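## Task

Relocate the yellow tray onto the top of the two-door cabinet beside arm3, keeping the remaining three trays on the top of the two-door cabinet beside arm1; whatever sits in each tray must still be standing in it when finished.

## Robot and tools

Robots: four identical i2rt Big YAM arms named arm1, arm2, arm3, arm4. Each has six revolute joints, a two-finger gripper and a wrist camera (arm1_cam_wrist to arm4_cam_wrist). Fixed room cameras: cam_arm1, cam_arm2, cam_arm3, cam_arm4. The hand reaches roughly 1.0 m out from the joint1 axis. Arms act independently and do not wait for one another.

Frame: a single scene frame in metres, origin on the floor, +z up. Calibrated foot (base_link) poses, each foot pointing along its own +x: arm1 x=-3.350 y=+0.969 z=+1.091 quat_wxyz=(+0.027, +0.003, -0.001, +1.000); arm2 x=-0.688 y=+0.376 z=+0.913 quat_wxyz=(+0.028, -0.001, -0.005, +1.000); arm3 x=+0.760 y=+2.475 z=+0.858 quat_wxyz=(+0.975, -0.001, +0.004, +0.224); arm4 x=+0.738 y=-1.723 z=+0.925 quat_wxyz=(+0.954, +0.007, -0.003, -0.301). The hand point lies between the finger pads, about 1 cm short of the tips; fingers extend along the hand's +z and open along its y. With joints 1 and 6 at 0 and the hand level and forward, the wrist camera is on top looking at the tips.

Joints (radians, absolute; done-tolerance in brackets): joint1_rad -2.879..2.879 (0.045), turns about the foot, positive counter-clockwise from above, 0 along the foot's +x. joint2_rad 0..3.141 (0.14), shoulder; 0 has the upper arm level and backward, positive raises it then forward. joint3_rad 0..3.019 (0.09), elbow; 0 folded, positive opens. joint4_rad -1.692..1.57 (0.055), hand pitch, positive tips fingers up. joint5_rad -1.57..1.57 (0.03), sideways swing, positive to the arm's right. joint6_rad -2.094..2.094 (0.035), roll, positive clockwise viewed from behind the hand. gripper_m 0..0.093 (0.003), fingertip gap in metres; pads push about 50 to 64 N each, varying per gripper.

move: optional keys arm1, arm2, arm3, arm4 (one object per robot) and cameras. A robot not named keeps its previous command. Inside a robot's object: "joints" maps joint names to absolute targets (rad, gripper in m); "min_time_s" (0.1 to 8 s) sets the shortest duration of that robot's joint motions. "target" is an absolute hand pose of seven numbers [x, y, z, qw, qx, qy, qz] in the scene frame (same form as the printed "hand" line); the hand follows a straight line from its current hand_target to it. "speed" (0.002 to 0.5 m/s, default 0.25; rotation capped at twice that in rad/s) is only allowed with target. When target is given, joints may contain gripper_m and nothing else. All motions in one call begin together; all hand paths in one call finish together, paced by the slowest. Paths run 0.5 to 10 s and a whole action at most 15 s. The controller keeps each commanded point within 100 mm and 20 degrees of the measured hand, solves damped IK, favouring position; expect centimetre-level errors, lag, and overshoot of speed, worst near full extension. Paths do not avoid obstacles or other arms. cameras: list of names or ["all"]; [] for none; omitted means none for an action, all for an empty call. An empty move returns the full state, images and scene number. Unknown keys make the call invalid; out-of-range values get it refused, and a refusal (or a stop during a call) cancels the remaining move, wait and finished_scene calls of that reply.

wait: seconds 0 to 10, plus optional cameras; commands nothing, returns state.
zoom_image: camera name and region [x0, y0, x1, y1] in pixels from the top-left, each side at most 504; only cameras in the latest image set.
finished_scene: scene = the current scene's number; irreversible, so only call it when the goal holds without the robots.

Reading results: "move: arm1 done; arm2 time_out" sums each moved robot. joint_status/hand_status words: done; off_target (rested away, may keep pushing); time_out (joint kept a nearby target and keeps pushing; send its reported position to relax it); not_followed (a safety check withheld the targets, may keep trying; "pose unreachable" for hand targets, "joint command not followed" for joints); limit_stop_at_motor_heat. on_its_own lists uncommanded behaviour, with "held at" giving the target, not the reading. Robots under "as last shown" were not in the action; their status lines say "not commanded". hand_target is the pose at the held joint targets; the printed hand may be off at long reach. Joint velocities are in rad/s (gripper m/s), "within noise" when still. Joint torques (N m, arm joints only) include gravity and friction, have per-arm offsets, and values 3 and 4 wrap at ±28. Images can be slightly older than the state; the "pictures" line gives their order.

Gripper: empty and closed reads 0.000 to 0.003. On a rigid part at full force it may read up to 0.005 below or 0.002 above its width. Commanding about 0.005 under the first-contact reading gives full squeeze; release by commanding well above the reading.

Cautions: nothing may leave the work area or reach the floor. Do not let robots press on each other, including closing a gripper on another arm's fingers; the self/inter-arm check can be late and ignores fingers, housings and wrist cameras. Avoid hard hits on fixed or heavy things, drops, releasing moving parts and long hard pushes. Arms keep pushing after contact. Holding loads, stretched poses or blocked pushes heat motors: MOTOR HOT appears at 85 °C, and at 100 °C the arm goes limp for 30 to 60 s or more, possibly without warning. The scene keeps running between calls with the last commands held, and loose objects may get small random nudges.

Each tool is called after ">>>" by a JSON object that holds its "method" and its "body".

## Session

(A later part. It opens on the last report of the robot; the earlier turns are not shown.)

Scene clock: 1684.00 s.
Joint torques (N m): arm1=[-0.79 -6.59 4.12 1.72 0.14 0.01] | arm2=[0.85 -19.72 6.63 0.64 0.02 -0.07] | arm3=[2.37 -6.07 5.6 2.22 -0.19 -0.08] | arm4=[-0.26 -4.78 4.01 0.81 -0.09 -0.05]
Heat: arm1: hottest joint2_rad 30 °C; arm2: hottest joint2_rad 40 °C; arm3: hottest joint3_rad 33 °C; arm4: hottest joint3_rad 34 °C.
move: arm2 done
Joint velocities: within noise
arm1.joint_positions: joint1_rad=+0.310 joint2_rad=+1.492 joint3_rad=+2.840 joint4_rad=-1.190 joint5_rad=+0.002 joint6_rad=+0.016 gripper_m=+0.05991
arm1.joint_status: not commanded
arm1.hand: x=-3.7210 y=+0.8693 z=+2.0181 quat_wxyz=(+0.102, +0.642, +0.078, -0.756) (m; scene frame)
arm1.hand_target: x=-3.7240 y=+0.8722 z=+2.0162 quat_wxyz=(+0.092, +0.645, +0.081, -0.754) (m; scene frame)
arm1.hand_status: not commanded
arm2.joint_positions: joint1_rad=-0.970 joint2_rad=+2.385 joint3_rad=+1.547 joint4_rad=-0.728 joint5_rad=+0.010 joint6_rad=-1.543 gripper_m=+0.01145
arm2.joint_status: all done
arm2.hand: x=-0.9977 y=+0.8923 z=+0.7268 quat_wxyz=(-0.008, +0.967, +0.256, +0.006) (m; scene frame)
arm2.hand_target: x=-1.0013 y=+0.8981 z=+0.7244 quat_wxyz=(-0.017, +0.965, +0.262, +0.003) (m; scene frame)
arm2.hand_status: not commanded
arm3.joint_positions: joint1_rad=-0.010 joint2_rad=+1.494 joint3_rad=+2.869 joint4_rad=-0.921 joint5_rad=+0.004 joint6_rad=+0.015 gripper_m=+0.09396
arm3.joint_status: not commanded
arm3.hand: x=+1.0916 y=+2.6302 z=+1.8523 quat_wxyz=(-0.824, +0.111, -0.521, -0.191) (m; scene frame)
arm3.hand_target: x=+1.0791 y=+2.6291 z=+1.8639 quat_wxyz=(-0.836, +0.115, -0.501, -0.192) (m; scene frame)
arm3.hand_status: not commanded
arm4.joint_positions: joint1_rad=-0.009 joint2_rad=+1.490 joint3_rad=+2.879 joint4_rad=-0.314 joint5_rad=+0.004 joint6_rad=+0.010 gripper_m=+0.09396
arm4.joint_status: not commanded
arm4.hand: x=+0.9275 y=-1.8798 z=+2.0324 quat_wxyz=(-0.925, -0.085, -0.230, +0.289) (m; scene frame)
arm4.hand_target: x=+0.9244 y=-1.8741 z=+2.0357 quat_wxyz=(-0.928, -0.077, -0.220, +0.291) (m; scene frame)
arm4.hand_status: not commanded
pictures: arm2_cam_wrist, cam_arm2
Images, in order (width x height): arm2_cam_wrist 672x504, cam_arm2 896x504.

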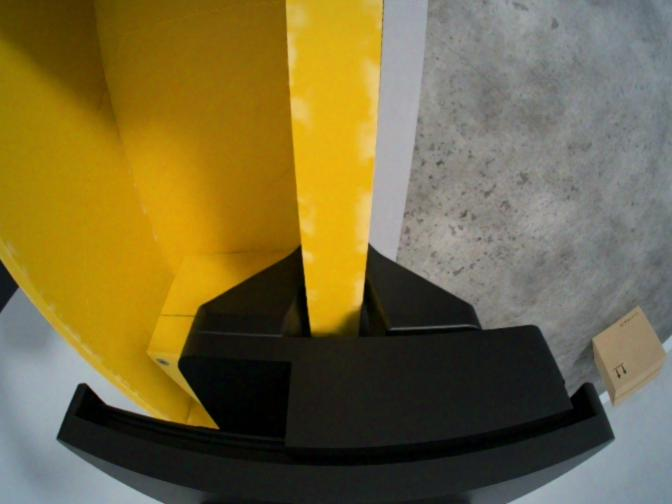

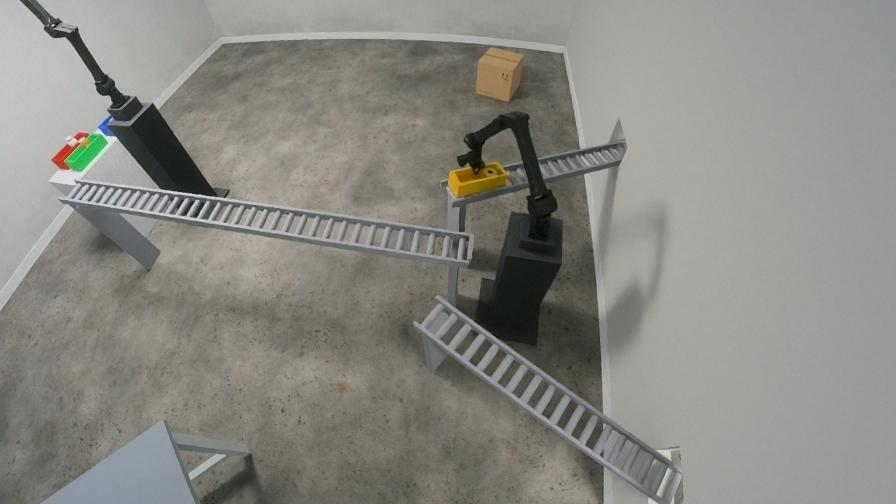

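>>> {"method": "move", "body": {"arm2": {"target": [-1.0013, 0.8981, 0.9, -0.017, 0.965, 0.262, 0.003], "speed": 0.35, "joints": {"gripper_m": 0.06}}, "cameras": ["arm2_cam_wrist", "cam_arm2"]}}

Scene clock: 1703.33 s.
Joint torques (N m): arm1=[-0.85 -6.36 4.16 1.7 0.14 0.02] | arm2=[1.03 -18.78 9.51 -0.09 0.03 -0.15] | arm3=[2.26 -6.12 5.59 2.25 -0.19 -0.08] | arm4=[-0.26 -5.01 4 0.77 -0.1 -0.04]
Heat: arm1: hottest joint2_rad 30 °C; arm2: hottest joint2_rad 39 °C; arm3: hottest joint3_rad 33 °C; arm4: hottest joint3_rad 34 °C.
move: arm2 off_target
Joint velocities: within noise
arm1, arm3, arm4: as last shown
arm2.joint_positions: joint1_rad=-0.970 joint2_rad=+2.101 joint3_rad=+1.545 joint4_rad=-1.007 joint5_rad=+0.010 joint6_rad=-1.543 gripper_m=+0.05989
arm2.joint_status: all done
arm2.hand: x=-0.9968 y=+0.8891 z=+0.8911 quat_wxyz=(-0.010, +0.967, +0.256, +0.005) (m; scene frame)
arm2.hand_target: x=-1.0011 y=+0.8979 z=+0.9001 quat_wxyz=(-0.017, +0.965, +0.262, +0.003) (m; scene frame)
arm2.hand_status: off_target (0.013 m and 1.1 deg from the pose sent, 0.173 m and 1.3 deg at the start; pose on its path clipped on 5 of 41 steps)
pictures: arm2_cam_wrist, cam_arm2
Images, in order (width x height): arm2_cam_wrist 672x504, cam_arm2 896x504.

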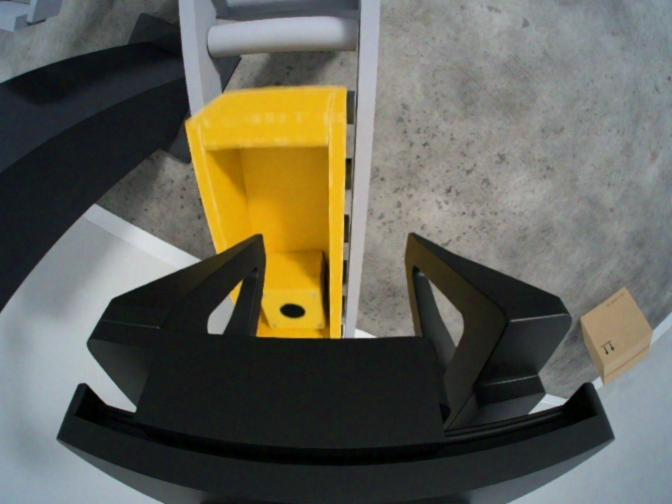

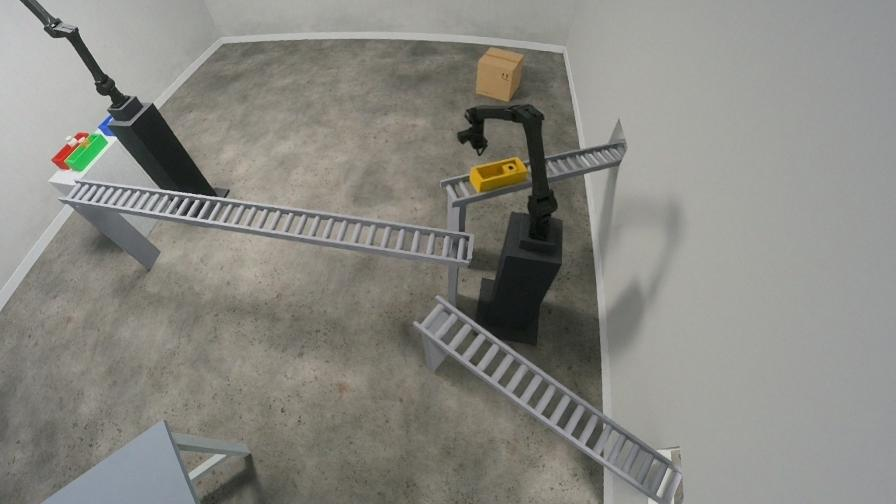

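>>> {"method": "move", "body": {"arm2": {"joints": {"joint1_rad": -0.97, "joint2_rad": 1.5, "joint3_rad": 2.9, "joint4_rad": -1.2, "joint5_rad": 0, "joint6_rad": 0}, "min_time_s": 4}, "arm3": {"joints": {"joint1_rad": -1.75, "joint2_rad": 0.9, "joint3_rad": 1.7, "joint4_rad": -1.5, "joint5_rad": 0, "joint6_rad": 0}, "min_time_s": 4}, "cameras": ["arm3_cam_wrist", "cam_arm3"]}}

Scene clock: 1759.20 s.
Joint torques (N m): arm1=[-0.97 -6.65 4.21 1.76 0.13 0] | arm2=[0.91 -4.95 4.45 1.07 0 0.16] | arm3=[0.44 -3.31 6.45 1.06 -0.1 -0.06] | arm4=[-0.56 -5.13 4.01 0.75 -0.08 -0.06]
Heat: arm1: hottest joint2_rad 30 °C; arm2: hottest joint3_rad 43 °C; arm3: hottest joint3_rad 33 °C; arm4: hottest joint3_rad 34 °C.
move: arm2 done; arm3 done
Joint velocities: within noise
arm1, arm4: as last shown
arm2.joint_positions: joint1_rad=-0.970 joint2_rad=+1.493 joint3_rad=+2.892 joint4_rad=-1.190 joint5_rad=+0.004 joint6_rad=-0.015 gripper_m=+0.05991
arm2.joint_status: all done
arm2.hand: x=-0.8794 y=+0.6827 z=+1.8571 quat_wxyz=(-0.390, +0.549, -0.303, -0.675) (m; scene frame)
arm2.hand_target: x=-0.8817 y=+0.6849 z=+1.8545 quat_wxyz=(-0.382, +0.550, -0.307, -0.676) (m; scene frame)
arm2.hand_status: not commanded
arm3.joint_positions: joint1_rad=-1.740 joint2_rad=+0.909 joint3_rad=+1.708 joint4_rad=-1.491 joint5_rad=+0.002 joint6_rad=+0.015 gripper_m=+0.09397
arm3.joint_status: all done
arm3.hand: x=+0.8479 y=+2.1886 z=+1.4449 quat_wxyz=(-0.339, -0.548, -0.720, +0.257) (m; scene frame)
arm3.hand_target: x=+0.8440 y=+2.1925 z=+1.4424 quat_wxyz=(-0.334, -0.546, -0.723, +0.258) (m; scene frame)
arm3.hand_status: not commanded
pictures: arm3_cam_wrist, cam_arm3
Images, in order (width x height): arm3_cam_wrist 672x504, cam_arm3 896x504.

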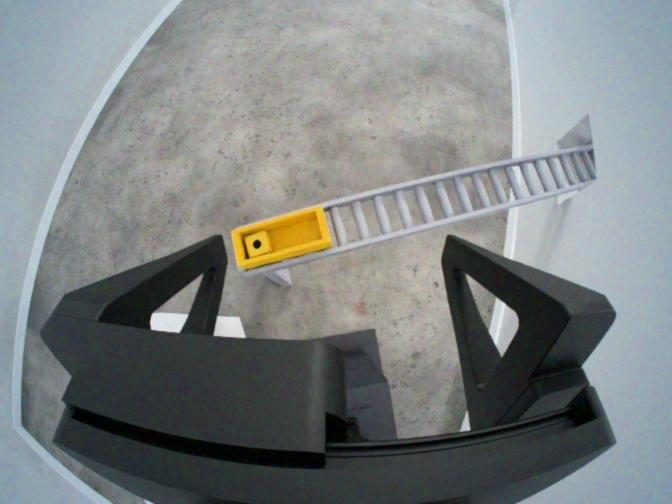

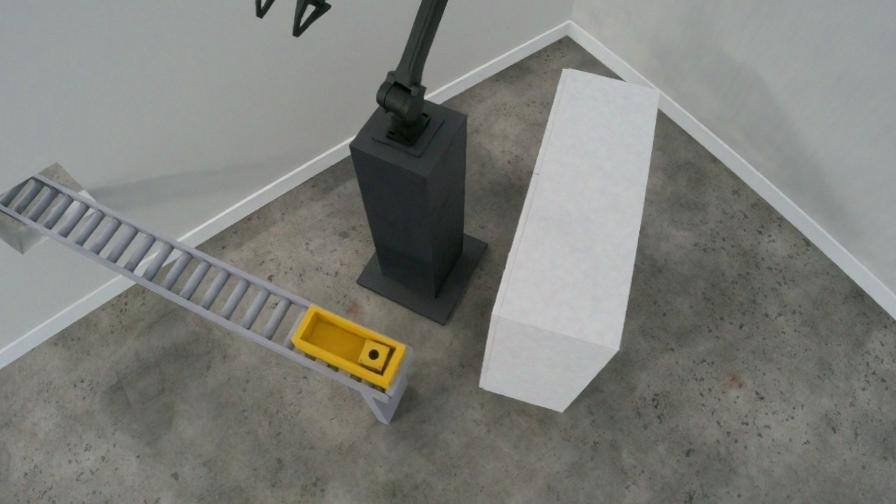

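>>> {"method": "move", "body": {"arm3": {"joints": {"joint1_rad": -0.3, "joint2_rad": 0.9, "joint3_rad": 1.7, "joint4_rad": -1.5, "joint5_rad": 0, "joint6_rad": 0}, "min_time_s": 3}, "cameras": ["arm3_cam_wrist", "cam_arm3"]}}

Scene clock: 1824.23 s.
Joint torques (N m): arm1=[-0.97 -6.3 4.15 1.72 0.14 0.01] | arm2=[0.5 -4.48 4.16 1.44 -0.06 0.19] | arm3=[2.43 -3.55 6.52 1.07 -0.04 -0.06] | arm4=[-0.38 -4.72 4.01 0.73 -0.11 -0.06]
Heat: arm1: hottest joint2_rad 30 °C; arm2: hottest joint3_rad 38 °C; arm3: hottest joint3_rad 34 °C; arm4: hottest joint3_rad 34 °C.
move: arm3 done
Joint velocities: within noise
arm1, arm2, arm4: as last shown
arm3.joint_positions: joint1_rad=-0.311 joint2_rad=+0.909 joint3_rad=+1.708 joint4_rad=-1.491 joint5_rad=+0.001 joint6_rad=+0.015 gripper_m=+0.09397
arm3.joint_status: all done
arm3.hand: x=+1.0622 y=+2.5188 z=+1.4422 quat_wxyz=(-0.420, +0.058, -0.905, -0.031) (m; scene frame)
arm3.hand_target: x=+1.0570 y=+2.5215 z=+1.4396 quat_wxyz=(-0.417, +0.070, -0.906, -0.031) (m; scene frame)
arm3.hand_status: not commanded
pictures: arm3_cam_wrist, cam_arm3
Images, in order (width x height): arm3_cam_wrist 672x504, cam_arm3 896x504.

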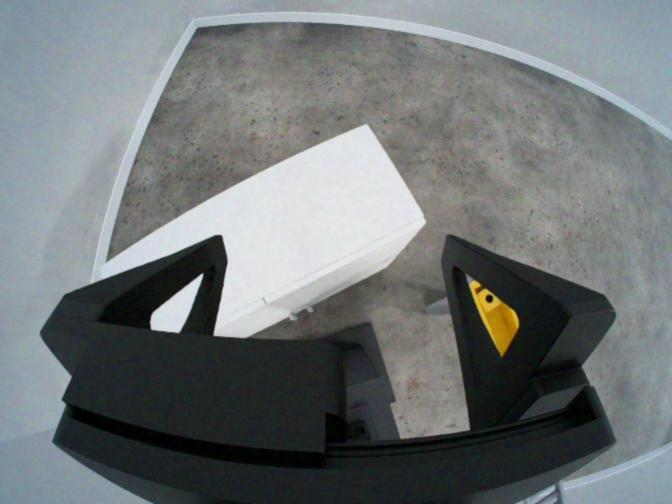

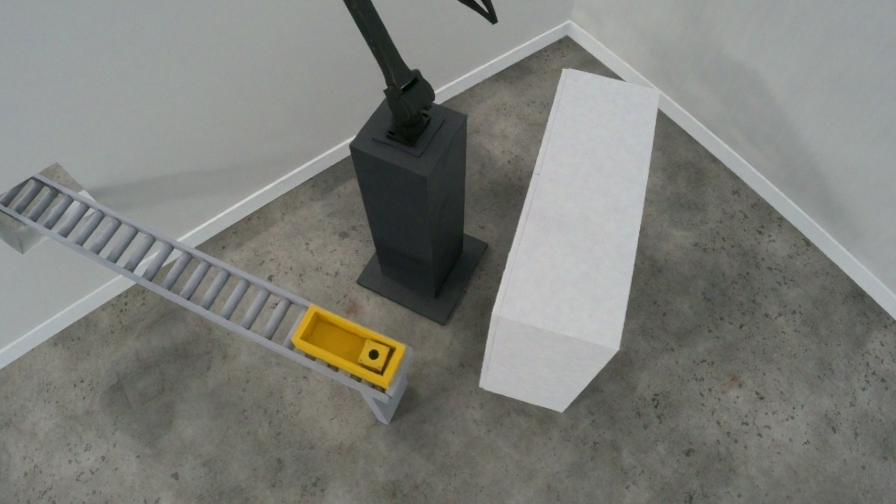

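>>> {"method": "move", "body": {"arm3": {"joints": {"joint1_rad": -1.392, "joint2_rad": 2.132, "joint3_rad": 1.166, "joint4_rad": -0.613, "joint5_rad": 0.07, "joint6_rad": 1.673, "gripper_m": 0.055}, "min_time_s": 4}, "cameras": ["arm3_cam_wrist"]}}

Scene clock: 1957.73 s.
Joint torques (N m): arm1=[-0.97 -6.36 4.12 1.74 0.14 0.01] | arm2=[0.85 -4.19 4.21 1.37 -0.04 0.27] | arm3=[1.26 -18.02 4.03 0.4 0.32 0.27] | arm4=[-0.15 -5.07 4.07 0.83 -0.09 -0.02]
Heat: arm1: hottest joint2_rad 30 °C; arm2: hottest joint3_rad 36 °C; arm3: hottest joint3_rad 34 °C; arm4: hottest joint3_rad 34 °C.
move: arm3 done
Joint velocities: within noise
arm1, arm2, arm4: as last shown
arm3.joint_positions: joint1_rad=-1.391 joint2_rad=+2.138 joint3_rad=+1.169 joint4_rad=-0.624 joint5_rad=+0.066 joint6_rad=+1.657 gripper_m=+0.05508
arm3.joint_status: all done
arm3.hand: x=+1.0410 y=+2.0698 z=+0.7087 quat_wxyz=(-0.002, -0.962, -0.270, +0.039) (m; scene frame)
arm3.hand_target: x=+1.0416 y=+2.0668 z=+0.7108 quat_wxyz=(-0.009, -0.964, -0.261, +0.038) (m; scene frame)
arm3.hand_status: not commanded
pictures: arm3_cam_wrist
Images, in order (width x height): arm3_cam_wrist 672x504.

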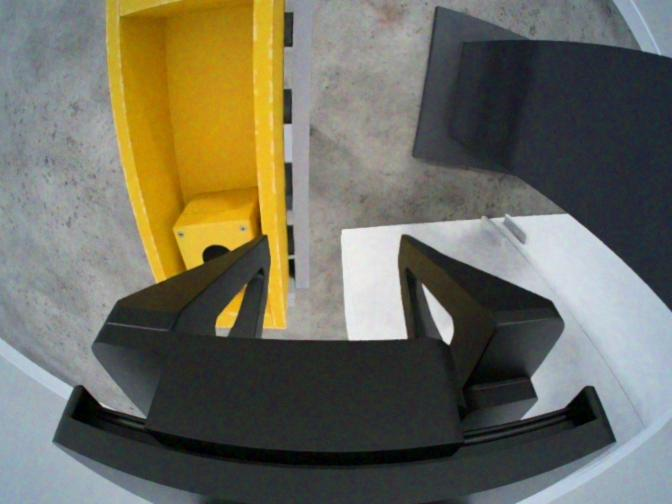

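>>> {"method": "zoom_image", "body": {"camera": "arm3_cam_wrist", "region": [100, 0, 350, 190]}}

>>> {"method": "zoom_image", "body": {"camera": "arm3_cam_wrist", "region": [150, 170, 350, 340]}}

Scaled by 2.016 from the camera's 672x504 image, which has a finer 960x720 frame.

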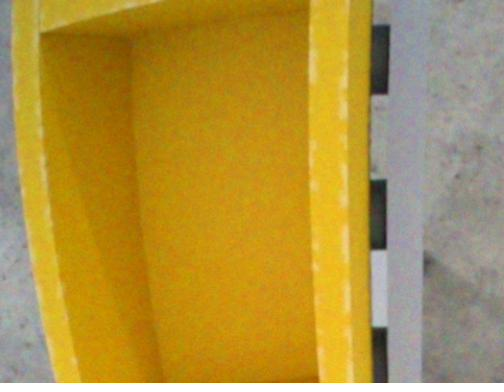

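Scaled by 2.520 from the camera's 672x504 image, which has a finer 960x720 frame.

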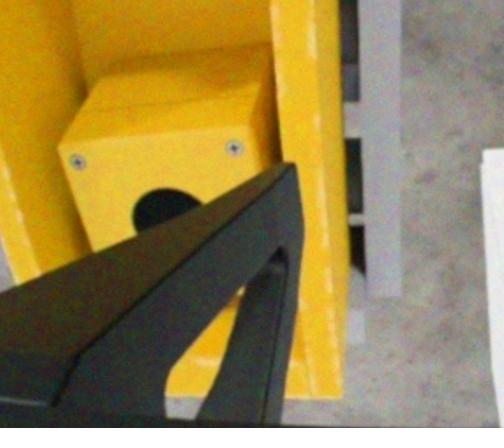

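>>> {"method": "move", "body": {"arm3": {"joints": {"joint1_rad": -1.316, "joint2_rad": 2.312, "joint3_rad": 1.353, "joint4_rad": -0.608, "joint5_rad": 0.07, "joint6_rad": 1.79}, "min_time_s": 2.5}, "cameras": ["arm3_cam_wrist"]}}

>>> {"method": "zoom_image", "body": {"camera": "arm3_cam_wrist", "region": [150, 0, 400, 190]}}

>>> {"method": "zoom_image", "body": {"camera": "arm3_cam_wrist", "region": [180, 150, 430, 340]}}

Scene clock: 2133.07 s.
Joint torques (N m): arm1=[-0.85 -6.59 4.19 1.7 0.14 0.02] | arm2=[1.2 -5.48 4.22 1.5 -0.02 0.19] | arm3=[2.08 -18.73 7.16 0.35 0.32 0.28] | arm4=[-0.26 -4.89 4.03 0.76 -0.1 -0.05]
Heat: arm1: hottest joint2_rad 29 °C; arm2: hottest joint3_rad 35 °C; arm3: hottest joint3_rad 31 °C; arm4: hottest joint3_rad 33 °C.
move: arm3 done
Joint velocities: within noise
arm1, arm2, arm4: as last shown
arm3.joint_positions: joint1_rad=-1.326 joint2_rad=+2.306 joint3_rad=+1.315 joint4_rad=-0.618 joint5_rad=+0.066 joint6_rad=+1.774 gripper_m=+0.05508
arm3.joint_status: all done
arm3.hand: x=+1.0874 y=+2.0637 z=+0.6563 quat_wxyz=(+0.002, -0.969, -0.245, +0.042) (m; scene frame)
arm3.hand_target: x=+1.1052 y=+2.0497 z=+0.6610 quat_wxyz=(-0.018, -0.970, -0.241, +0.035) (m; scene frame)
arm3.hand_status: not commanded
pictures: arm3_cam_wrist
Images, in order (width x height): arm3_cam_wrist 672x504.

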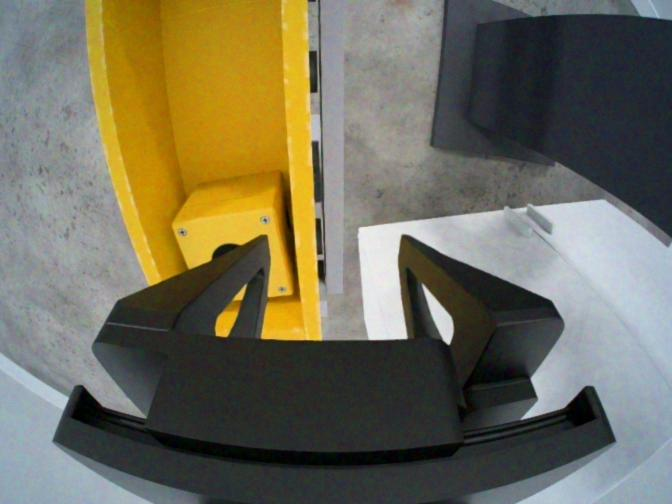

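Scaled by 2.016 from the camera's 672x504 image, which has a finer 960x720 frame.

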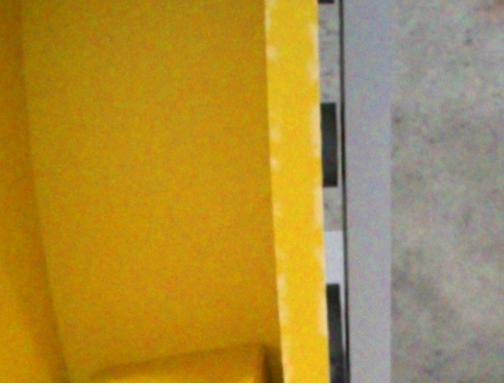

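Scaled by 2.016 from the camera's 672x504 image, which has a finer 960x720 frame.

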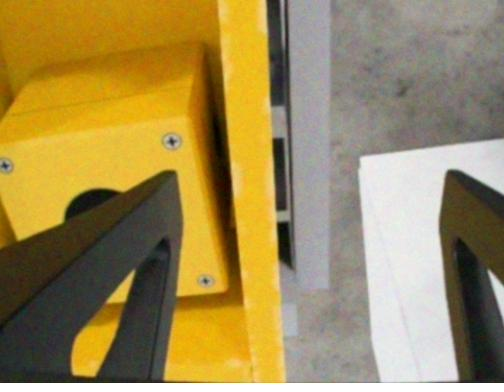

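>>> {"method": "move", "body": {"arm3": {"joints": {"joint1_rad": -1.298, "joint2_rad": 2.4245, "joint3_rad": 1.435, "joint4_rad": -0.55, "joint5_rad": 0.07, "joint6_rad": 1.808, "gripper_m": 0.05}, "min_time_s": 2}, "cameras": ["arm3_cam_wrist"]}}

>>> {"method": "zoom_image", "body": {"camera": "arm3_cam_wrist", "region": [180, 0, 430, 190]}}

>>> {"method": "zoom_image", "body": {"camera": "arm3_cam_wrist", "region": [180, 150, 430, 340]}}

Scene clock: 2216.40 s.
Joint torques (N m): arm1=[-1.08 -6.65 4.18 1.74 0.15 0.02] | arm2=[1.03 -4.01 4.25 1.54 -0.02 0.17] | arm3=[2.26 -19.55 6.89 0.42 0.32 0.29] | arm4=[-0.09 -5.25 4.08 0.81 -0.09 -0.04]
Heat: arm1: hottest joint2_rad 29 °C; arm2: hottest joint3_rad 35 °C; arm3: hottest joint3_rad 34 °C; arm4: hottest joint3_rad 33 °C.
move: arm3 done
Joint velocities: within noise
arm1, arm2, arm4: as last shown
arm3.joint_positions: joint1_rad=-1.308 joint2_rad=+2.419 joint3_rad=+1.398 joint4_rad=-0.561 joint5_rad=+0.066 joint6_rad=+1.793 gripper_m=+0.05007
arm3.joint_status: all done
arm3.hand: x=+1.1085 y=+2.0526 z=+0.6142 quat_wxyz=(-0.011, -0.969, -0.244, +0.036) (m; scene frame)
arm3.hand_target: x=+1.1268 y=+2.0396 z=+0.6187 quat_wxyz=(-0.031, -0.970, -0.241, +0.028) (m; scene frame)
arm3.hand_status: not commanded
pictures: arm3_cam_wrist
Images, in order (width x height): arm3_cam_wrist 672x504.

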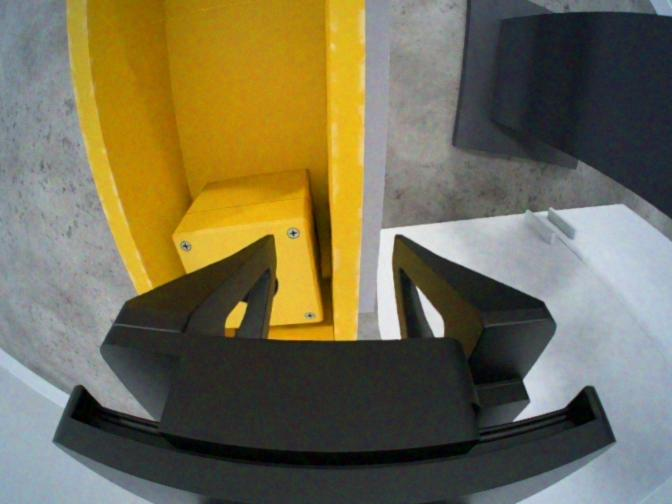

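Scaled by 2.016 from the camera's 672x504 image, which has a finer 960x720 frame.

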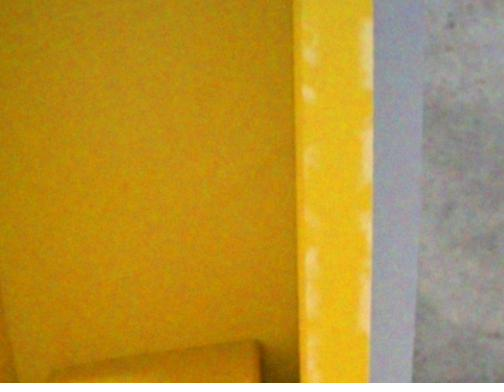

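Scaled by 2.016 from the camera's 672x504 image, which has a finer 960x720 frame.

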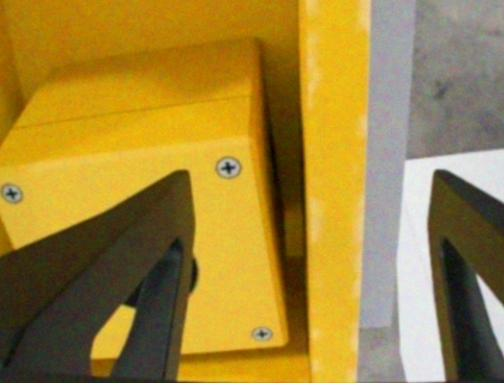

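>>> {"method": "move", "body": {"arm3": {"joints": {"joint1_rad": -1.34, "joint2_rad": 2.539, "joint3_rad": 1.464, "joint4_rad": -0.462, "joint5_rad": 0.07, "joint6_rad": 1.75, "gripper_m": 0.05}, "min_time_s": 2}, "cameras": ["arm3_cam_wrist", "cam_arm3"]}}

>>> {"method": "zoom_image", "body": {"camera": "arm3_cam_wrist", "region": [210, 150, 460, 340]}}

>>> {"method": "zoom_image", "body": {"camera": "cam_arm3", "region": [260, 230, 440, 430]}}

Scene clock: 2283.97 s.
Joint torques (N m): arm1=[-0.91 -6.53 4.22 1.78 0.14 0] | arm2=[1.03 -4.42 4.21 1.43 -0.08 0.21] | arm3=[-1.08 -14.56 6.8 1.61 0.31 -0.09] | arm4=[-0.44 -4.95 4.01 0.79 -0.1 -0.06]
Heat: arm1: hottest joint2_rad 29 °C; arm2: hottest joint3_rad 34 °C; arm3: hottest joint3_rad 34 °C; arm4: hottest joint3_rad 33 °C.
move: arm3 done
Joint velocities: within noise
arm1, arm2, arm4: as last shown
arm3.joint_positions: joint1_rad=-1.316 joint2_rad=+2.471 joint3_rad=+1.427 joint4_rad=-0.501 joint5_rad=+0.066 joint6_rad=+1.770 gripper_m=+0.05005
arm3.joint_status: all done
arm3.hand: x=+1.1122 y=+2.0416 z=+0.5921 quat_wxyz=(-0.026, -0.967, -0.251, +0.028) (m; scene frame)
arm3.hand_target: x=+1.1031 y=+2.0302 z=+0.5629 quat_wxyz=(-0.030, -0.968, -0.248, +0.029) (m; scene frame)
arm3.hand_status: not commanded
pictures: arm3_cam_wrist, cam_arm3
Images, in order (width x height): arm3_cam_wrist 672x504, cam_arm3 896x504.

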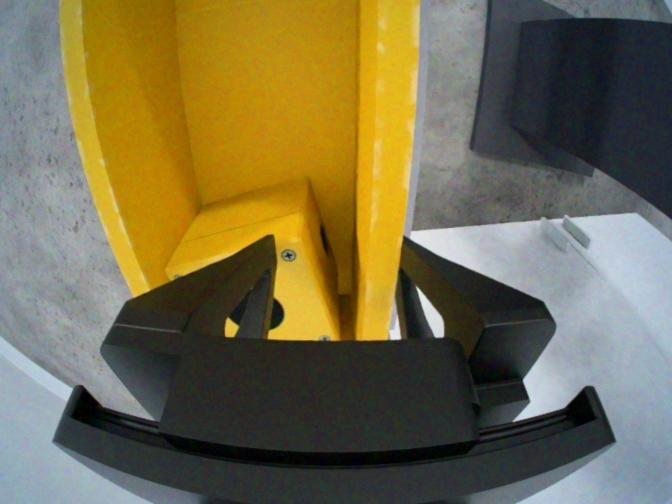

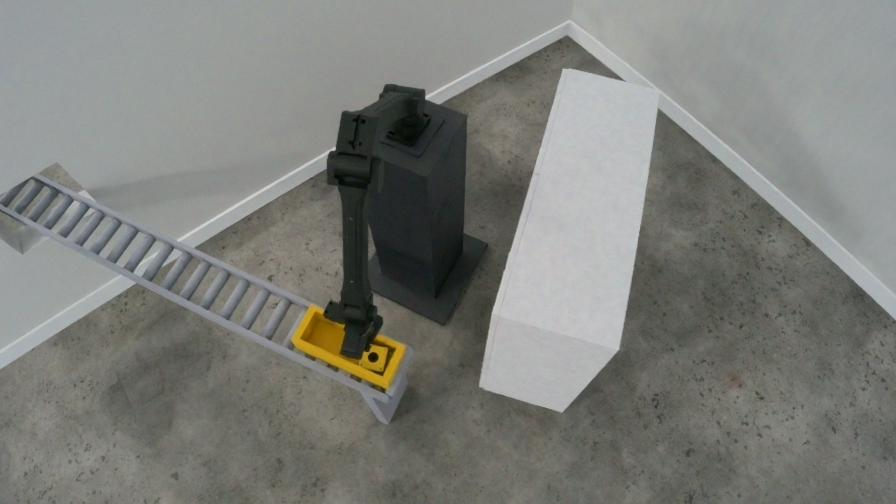

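Scaled by 2.016 from the camera's 672x504 image, which has a finer 960x720 frame.

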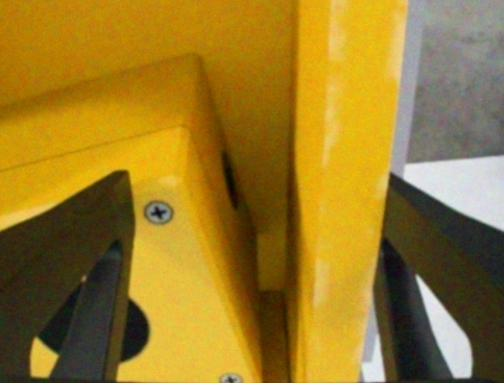

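Scaled by 2.520 from the camera's 896x504 image, which has a finer 1280x720 frame.

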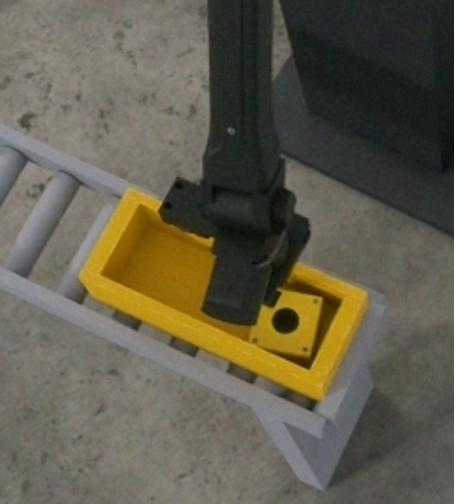

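>>> {"method": "move", "body": {"arm3": {"joints": {"joint2_rad": 2.33}, "min_time_s": 1.0}, "cameras": []}}

>>> {"method": "move", "body": {"arm3": {"joints": {"joint1_rad": -1.34, "joint2_rad": 2.30, "joint3_rad": 1.33, "joint4_rad": -0.63, "joint5_rad": 0.07, "joint6_rad": 1.75}, "min_time_s": 1.5}, "cameras": ["arm3_cam_wrist"]}}

>>> {"method": "zoom_image", "body": {"camera": "arm3_cam_wrist", "region": [210, 0, 460, 190]}}

>>> {"method": "zoom_image", "body": {"camera": "arm3_cam_wrist", "region": [180, 150, 430, 340]}}

Scene clock: 2385.80 s.
Joint torques (N m): arm1=[-0.85 -6.42 4.16 1.74 0.13 0.02] | arm2=[0.15 -4.31 4.07 1.26 -0.05 0.2] | arm3=[0.26 -21.89 7.54 0.75 0.31 -0.07] | arm4=[-0.26 -5.01 4.05 0.72 -0.11 -0.06]
Heat: arm1: hottest joint2_rad 29 °C; arm2: hottest joint3_rad 34 °C; arm3: hottest joint3_rad 34 °C; arm4: hottest joint3_rad 33 °C.
move: arm3 done
Joint velocities: arm1=[within noise] | arm2=[within noise] | arm3=[-0.044 -0.005 -0.002 -0.002 -0.007 -0.037 0] | arm4=[within noise]
arm1.joint_positions: joint1_rad=+0.310 joint2_rad=+1.492 joint3_rad=+2.840 joint4_rad=-1.190 joint5_rad=+0.002 joint6_rad=+0.016 gripper_m=+0.05991
arm1.joint_status: not commanded
arm1.hand: x=-3.7210 y=+0.8693 z=+2.0181 quat_wxyz=(+0.102, +0.642, +0.078, -0.756) (m; scene frame)
arm1.hand_target: x=-3.7240 y=+0.8722 z=+2.0162 quat_wxyz=(+0.092, +0.645, +0.081, -0.754) (m; scene frame)
arm1.hand_status: not commanded
arm2: as last shown
arm3.joint_positions: joint1_rad=-1.329 joint2_rad=+2.343 joint3_rad=+1.432 joint4_rad=-0.473 joint5_rad=+0.066 joint6_rad=+1.764 gripper_m=+0.05005
arm3.joint_status: all done
arm3.hand: x=+1.1427 y=+1.9942 z=+0.6661 quat_wxyz=(-0.099, -0.965, -0.244, -0.006) (m; scene frame)
arm3.hand_target: x=+1.1524 y=+1.9713 z=+0.6843 quat_wxyz=(-0.125, -0.962, -0.244, -0.015) (m; scene frame)
arm3.hand_status: not commanded
arm4.joint_positions: joint1_rad=-0.009 joint2_rad=+1.490 joint3_rad=+2.879 joint4_rad=-0.314 joint5_rad=+0.004 joint6_rad=+0.010 gripper_m=+0.09396
arm4.joint_status: not commanded
arm4.hand: x=+0.9275 y=-1.8798 z=+2.0324 quat_wxyz=(-0.925, -0.085, -0.230, +0.289) (m; scene frame)
arm4.hand_target: x=+0.9244 y=-1.8741 z=+2.0357 quat_wxyz=(-0.928, -0.077, -0.220, +0.291) (m; scene frame)
arm4.hand_status: not commanded
pictures: none
No camera images: "cameras" was empty.

Scene clock: 2387.73 s.
Joint torques (N m): arm1=[-0.97 -6.71 4.15 1.66 0.13 0] | arm2=[1.2 -4.25 4.25 1.01 -0.12 0.27] | arm3=[0.21 -22.12 3.41 -0.51 0.32 -0.05] | arm4=[-0.32 -4.89 4 0.8 -0.11 -0.05]
Heat: arm1: hottest joint2_rad 29 °C; arm2: hottest joint3_rad 34 °C; arm3: hottest joint3_rad 34 °C; arm4: hottest joint3_rad 33 °C.
move: arm3 done
Joint velocities: within noise
arm1, arm2, arm4: as last shown
arm3.joint_positions: joint1_rad=-1.329 joint2_rad=+2.331 joint3_rad=+1.337 joint4_rad=-0.620 joint5_rad=+0.066 joint6_rad=+1.764 gripper_m=+0.05005
arm3.joint_status: all done
arm3.hand: x=+1.0882 y=+2.0595 z=+0.6479 quat_wxyz=(+0.004, -0.968, -0.248, +0.043) (m; scene frame)
arm3.hand_target: x=+1.0858 y=+2.0527 z=+0.6625 quat_wxyz=(-0.002, -0.967, -0.249, +0.042) (m; scene frame)
arm3.hand_status: not commanded
pictures: arm3_cam_wrist
Images, in order (width x height): arm3_cam_wrist 672x504.

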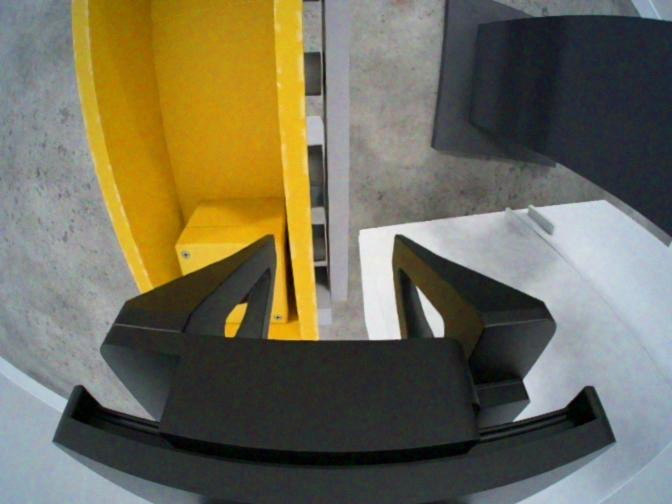

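Scaled by 2.016 from the camera's 672x504 image, which has a finer 960x720 frame.

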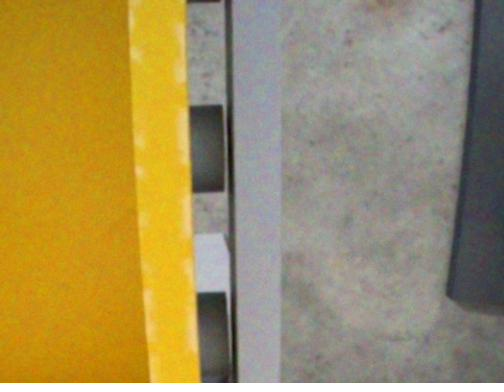

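Scaled by 2.016 from the camera's 672x504 image, which has a finer 960x720 frame.

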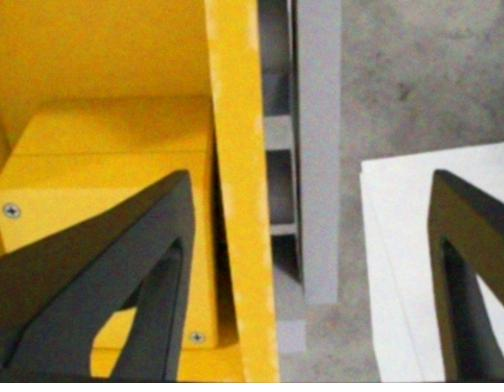

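>>> {"method": "wait", "body": {"seconds": 0.1, "cameras": ["cam_arm3"]}}

>>> {"method": "zoom_image", "body": {"camera": "cam_arm3", "region": [280, 280, 430, 420]}}

Scene clock: 2437.13 s.
Joint torques (N m): arm1=[-1.03 -6.53 4.14 1.73 0.14 0.01] | arm2=[0.38 -4.54 4.14 1.33 -0.1 0.2] | arm3=[0.26 -22.12 3.4 -0.47 0.32 -0.05] | arm4=[0.15 -4.84 4.08 0.76 -0.11 -0.05]
Heat: arm1: hottest joint2_rad 29 °C; arm2: hottest joint3_rad 34 °C; arm3: hottest joint2_rad 35 °C; arm4: hottest joint3_rad 33 °C.
Joint velocities: within noise
arm1.joint_positions: joint1_rad=+0.310 joint2_rad=+1.492 joint3_rad=+2.840 joint4_rad=-1.190 joint5_rad=+0.002 joint6_rad=+0.016 gripper_m=+0.05991
arm1.joint_status: not commanded
arm1.hand: x=-3.7210 y=+0.8693 z=+2.0181 quat_wxyz=(+0.102, +0.642, +0.078, -0.756) (m; scene frame)
arm1.hand_target: x=-3.7240 y=+0.8722 z=+2.0162 quat_wxyz=(+0.092, +0.645, +0.081, -0.754) (m; scene frame)
arm1.hand_status: not commanded
arm2.joint_positions: joint1_rad=-0.970 joint2_rad=+1.493 joint3_rad=+2.892 joint4_rad=-1.190 joint5_rad=+0.004 joint6_rad=-0.015 gripper_m=+0.05991
arm2.joint_status: not commanded
arm2.hand: x=-0.8794 y=+0.6827 z=+1.8571 quat_wxyz=(-0.390, +0.549, -0.303, -0.675) (m; scene frame)
arm2.hand_target: x=-0.8817 y=+0.6849 z=+1.8545 quat_wxyz=(-0.382, +0.550, -0.307, -0.676) (m; scene frame)
arm2.hand_status: not commanded
arm3.joint_positions: joint1_rad=-1.329 joint2_rad=+2.331 joint3_rad=+1.337 joint4_rad=-0.620 joint5_rad=+0.066 joint6_rad=+1.764 gripper_m=+0.05005
arm3.joint_status: all done
arm3.hand: x=+1.0883 y=+2.0594 z=+0.6481 quat_wxyz=(+0.004, -0.968, -0.248, +0.043) (m; scene frame)
arm3.hand_target: x=+1.0858 y=+2.0527 z=+0.6625 quat_wxyz=(-0.002, -0.967, -0.249, +0.042) (m; scene frame)
arm3.hand_status: not commanded
arm4.joint_positions: joint1_rad=-0.009 joint2_rad=+1.490 joint3_rad=+2.879 joint4_rad=-0.314 joint5_rad=+0.004 joint6_rad=+0.010 gripper_m=+0.09396
arm4.joint_status: not commanded
arm4.hand: x=+0.9275 y=-1.8798 z=+2.0324 quat_wxyz=(-0.925, -0.085, -0.230, +0.289) (m; scene frame)
arm4.hand_target: x=+0.9244 y=-1.8741 z=+2.0357 quat_wxyz=(-0.928, -0.077, -0.220, +0.291) (m; scene frame)
arm4.hand_status: not commanded
wait: 0.10 s; at rest from the start
pictures: cam_arm3
Images, in order (width x height): cam_arm3 896x504.

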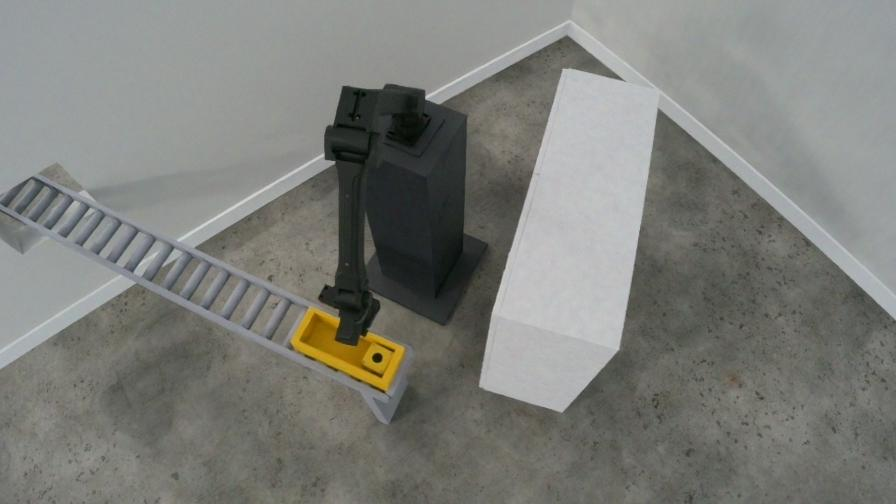

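Scaled by 3.360 from the camera's 896x504 image, which has a finer 1280x720 frame.

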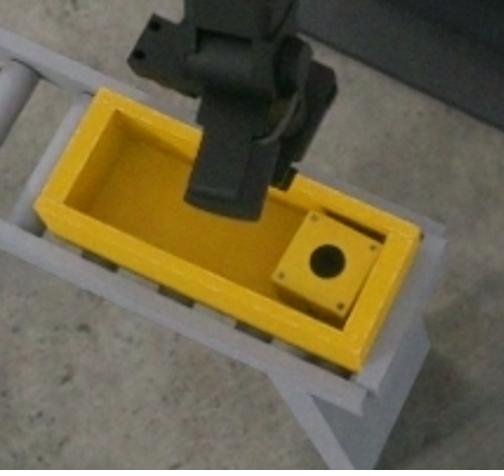

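>>> {"method": "move", "body": {"arm3": {"joints": {"joint1_rad": -1.299, "joint2_rad": 2.465, "joint3_rad": 1.4726, "joint4_rad": -0.543, "joint5_rad": 0.07, "joint6_rad": 1.803}, "min_time_s": 2}, "cameras": ["arm3_cam_wrist"]}}

>>> {"method": "zoom_image", "body": {"camera": "arm3_cam_wrist", "region": [210, 0, 460, 190]}}

>>> {"method": "zoom_image", "body": {"camera": "arm3_cam_wrist", "region": [210, 150, 460, 340]}}

Scene clock: 2527.50 s.
Joint torques (N m): arm1=[-0.85 -6.71 4.19 1.73 0.13 0.02] | arm2=[0.97 -5.01 4.14 1.26 -0.07 0.15] | arm3=[2.14 -19.84 6.9 0.43 0.32 0.29] | arm4=[-0.15 -4.84 3.95 0.73 -0.11 -0.06]
Heat: arm1: hottest joint2_rad 29 °C; arm2: hottest joint3_rad 34 °C; arm3: hottest joint2_rad 37 °C; arm4: hottest joint3_rad 33 °C.
move: arm3 done
Joint velocities: within noise
arm1, arm2, arm4: as last shown
arm3.joint_positions: joint1_rad=-1.309 joint2_rad=+2.460 joint3_rad=+1.435 joint4_rad=-0.554 joint5_rad=+0.066 joint6_rad=+1.787 gripper_m=+0.05005
arm3.joint_status: all done
arm3.hand: x=+1.1130 y=+2.0470 z=+0.5996 quat_wxyz=(-0.012, -0.968, -0.246, +0.035) (m; scene frame)
arm3.hand_target: x=+1.1312 y=+2.0337 z=+0.6043 quat_wxyz=(-0.032, -0.969, -0.243, +0.027) (m; scene frame)
arm3.hand_status: not commanded
pictures: arm3_cam_wrist
Images, in order (width x height): arm3_cam_wrist 672x504.

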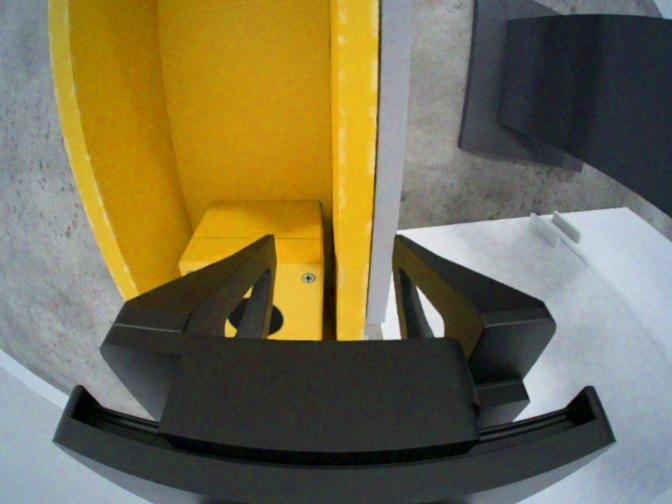

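Scaled by 2.016 from the camera's 672x504 image, which has a finer 960x720 frame.

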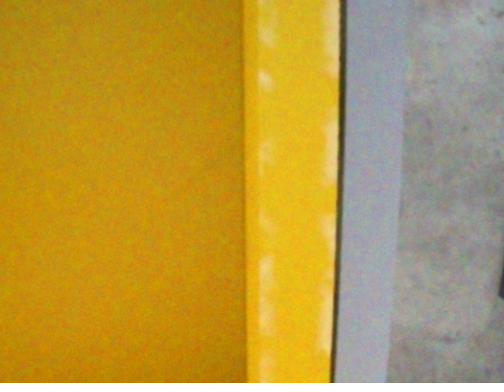

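Scaled by 2.016 from the camera's 672x504 image, which has a finer 960x720 frame.

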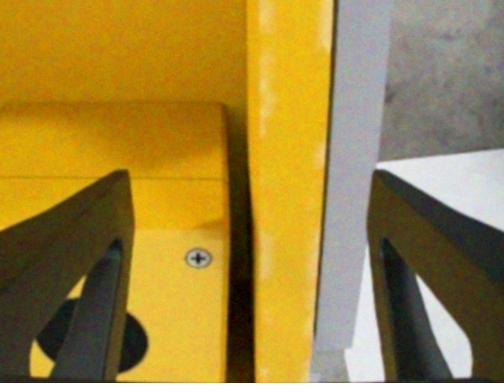

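>>> {"method": "move", "body": {"arm3": {"joints": {"joint2_rad": 2.501, "joint4_rad": -0.515}, "min_time_s": 1.2}, "cameras": ["arm3_cam_wrist"]}}

>>> {"method": "zoom_image", "body": {"camera": "arm3_cam_wrist", "region": [210, 100, 460, 340]}}

Scene clock: 2615.33 s.
Joint torques (N m): arm1=[-1.03 -6.48 4.15 1.66 0.11 0.02] | arm2=[1.08 -4.54 4.42 0.96 -0.01 0.24] | arm3=[2.08 -19.72 6.63 0.39 0.32 0.28] | arm4=[-0.38 -5.01 4.03 0.77 -0.08 -0.05]
Heat: arm1: hottest joint2_rad 29 °C; arm2: hottest joint3_rad 33 °C; arm3: hottest joint2_rad 34 °C; arm4: hottest joint3_rad 33 °C.
move: arm3 done
Joint velocities: within noise
arm1, arm2, arm4: as last shown
arm3.joint_positions: joint1_rad=-1.309 joint2_rad=+2.495 joint3_rad=+1.435 joint4_rad=-0.526 joint5_rad=+0.066 joint6_rad=+1.788 gripper_m=+0.05005
arm3.joint_status: all done
arm3.hand: x=+1.1082 y=+2.0523 z=+0.5808 quat_wxyz=(-0.009, -0.968, -0.246, +0.037) (m; scene frame)
arm3.hand_target: x=+1.1264 y=+2.0390 z=+0.5848 quat_wxyz=(-0.029, -0.969, -0.243, +0.029) (m; scene frame)
arm3.hand_status: not commanded
pictures: arm3_cam_wrist
Images, in order (width x height): arm3_cam_wrist 672x504.

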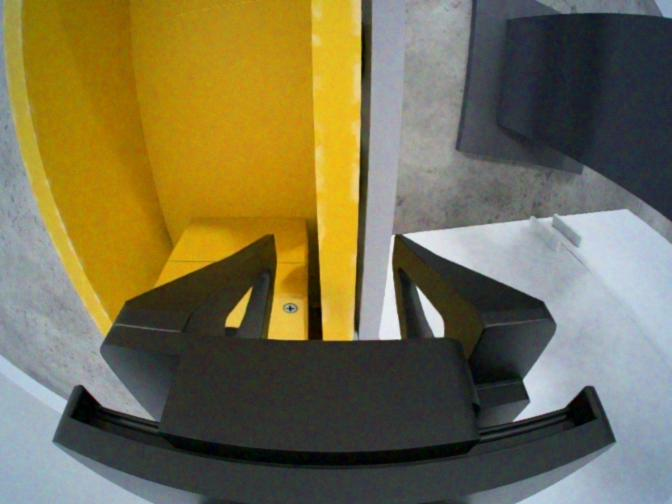

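Scaled by 2.016 from the camera's 672x504 image, which has a finer 960x720 frame.

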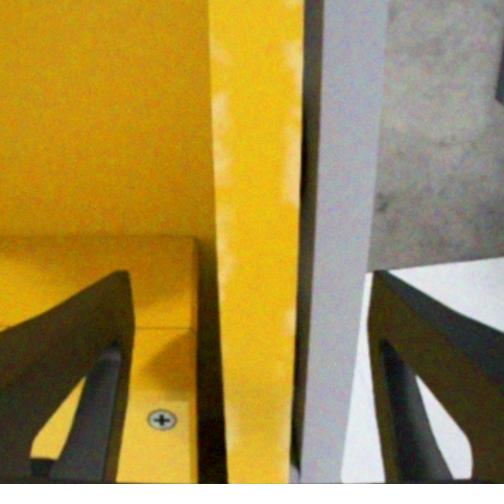

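>>> {"method": "move", "body": {"arm3": {"joints": {"joint2_rad": 2.536, "joint4_rad": -0.473}, "min_time_s": 1.2}, "cameras": ["arm3_cam_wrist"]}}

>>> {"method": "zoom_image", "body": {"camera": "arm3_cam_wrist", "region": [210, 100, 460, 340]}}

Scene clock: 2636.50 s.
Joint torques (N m): arm1=[-0.91 -6.77 4.25 1.7 0.12 0.01] | arm2=[1.2 -4.37 4.01 1.21 -0.11 0.17] | arm3=[2.14 -19.43 6.08 0.47 0.24 0.26] | arm4=[-0.21 -4.89 3.97 0.8 -0.11 -0.03]
Heat: arm1: hottest joint2_rad 29 °C; arm2: hottest joint3_rad 33 °C; arm3: hottest joint2_rad 36 °C; arm4: hottest joint3_rad 33 °C.
move: arm3 done
Joint velocities: within noise
arm1, arm2, arm4: as last shown
arm3.joint_positions: joint1_rad=-1.309 joint2_rad=+2.527 joint3_rad=+1.440 joint4_rad=-0.486 joint5_rad=+0.068 joint6_rad=+1.790 gripper_m=+0.05005
arm3.joint_status: all done
arm3.hand: x=+1.1076 y=+2.0523 z=+0.5651 quat_wxyz=(-0.015, -0.969, -0.245, +0.035) (m; scene frame)
arm3.hand_target: x=+1.1236 y=+2.0419 z=+0.5661 quat_wxyz=(-0.032, -0.969, -0.243, +0.027) (m; scene frame)
arm3.hand_status: not commanded
pictures: arm3_cam_wrist
Images, in order (width x height): arm3_cam_wrist 672x504.

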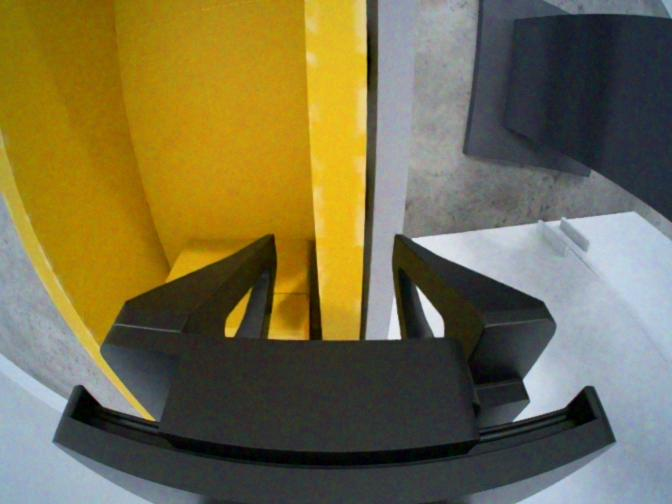

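Scaled by 2.016 from the camera's 672x504 image, which has a finer 960x720 frame.

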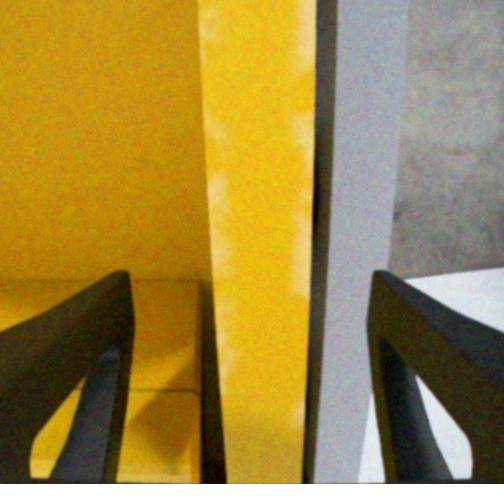

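>>> {"method": "move", "body": {"arm3": {"joints": {"joint2_rad": 2.553, "joint4_rad": -0.456}, "min_time_s": 1.0}, "cameras": ["arm3_cam_wrist"]}}

>>> {"method": "zoom_image", "body": {"camera": "arm3_cam_wrist", "region": [210, 100, 460, 340]}}

Scene clock: 2653.97 s.
Joint torques (N m): arm1=[-0.67 -6.71 4.19 1.7 0.14 0.01] | arm2=[1.55 -3.49 4.19 1.02 -0.06 0.24] | arm3=[2.02 -19.14 5.98 0.47 0.21 0.25] | arm4=[-0.15 -5.13 3.93 0.81 -0.09 -0.04]
Heat: arm1: hottest joint2_rad 29 °C; arm2: hottest joint3_rad 33 °C; arm3: hottest joint2_rad 35 °C; arm4: hottest joint3_rad 33 °C.
move: arm3 done
Joint velocities: within noise
arm1, arm2, arm4: as last shown
arm3.joint_positions: joint1_rad=-1.309 joint2_rad=+2.539 joint3_rad=+1.440 joint4_rad=-0.468 joint5_rad=+0.069 joint6_rad=+1.791 gripper_m=+0.05005
arm3.joint_status: all done
arm3.hand: x=+1.1068 y=+2.0529 z=+0.5585 quat_wxyz=(-0.018, -0.969, -0.244, +0.034) (m; scene frame)
arm3.hand_target: x=+1.1215 y=+2.0442 z=+0.5570 quat_wxyz=(-0.032, -0.969, -0.243, +0.027) (m; scene frame)
arm3.hand_status: not commanded
pictures: arm3_cam_wrist
Images, in order (width x height): arm3_cam_wrist 672x504.

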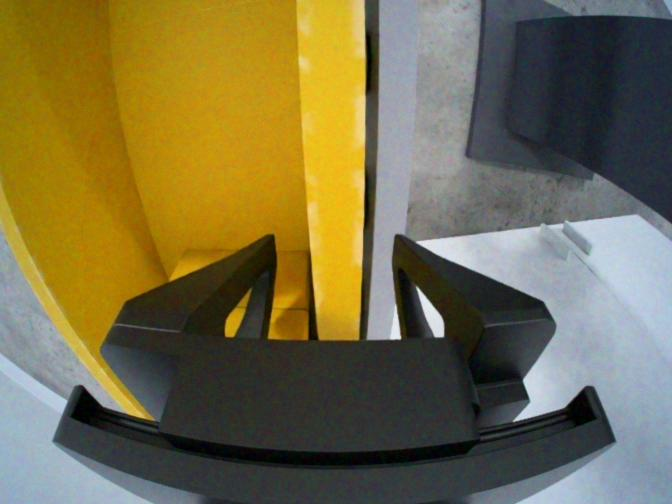

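Scaled by 2.016 from the camera's 672x504 image, which has a finer 960x720 frame.

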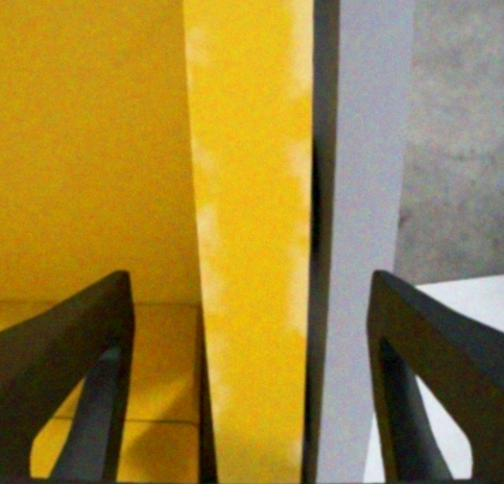

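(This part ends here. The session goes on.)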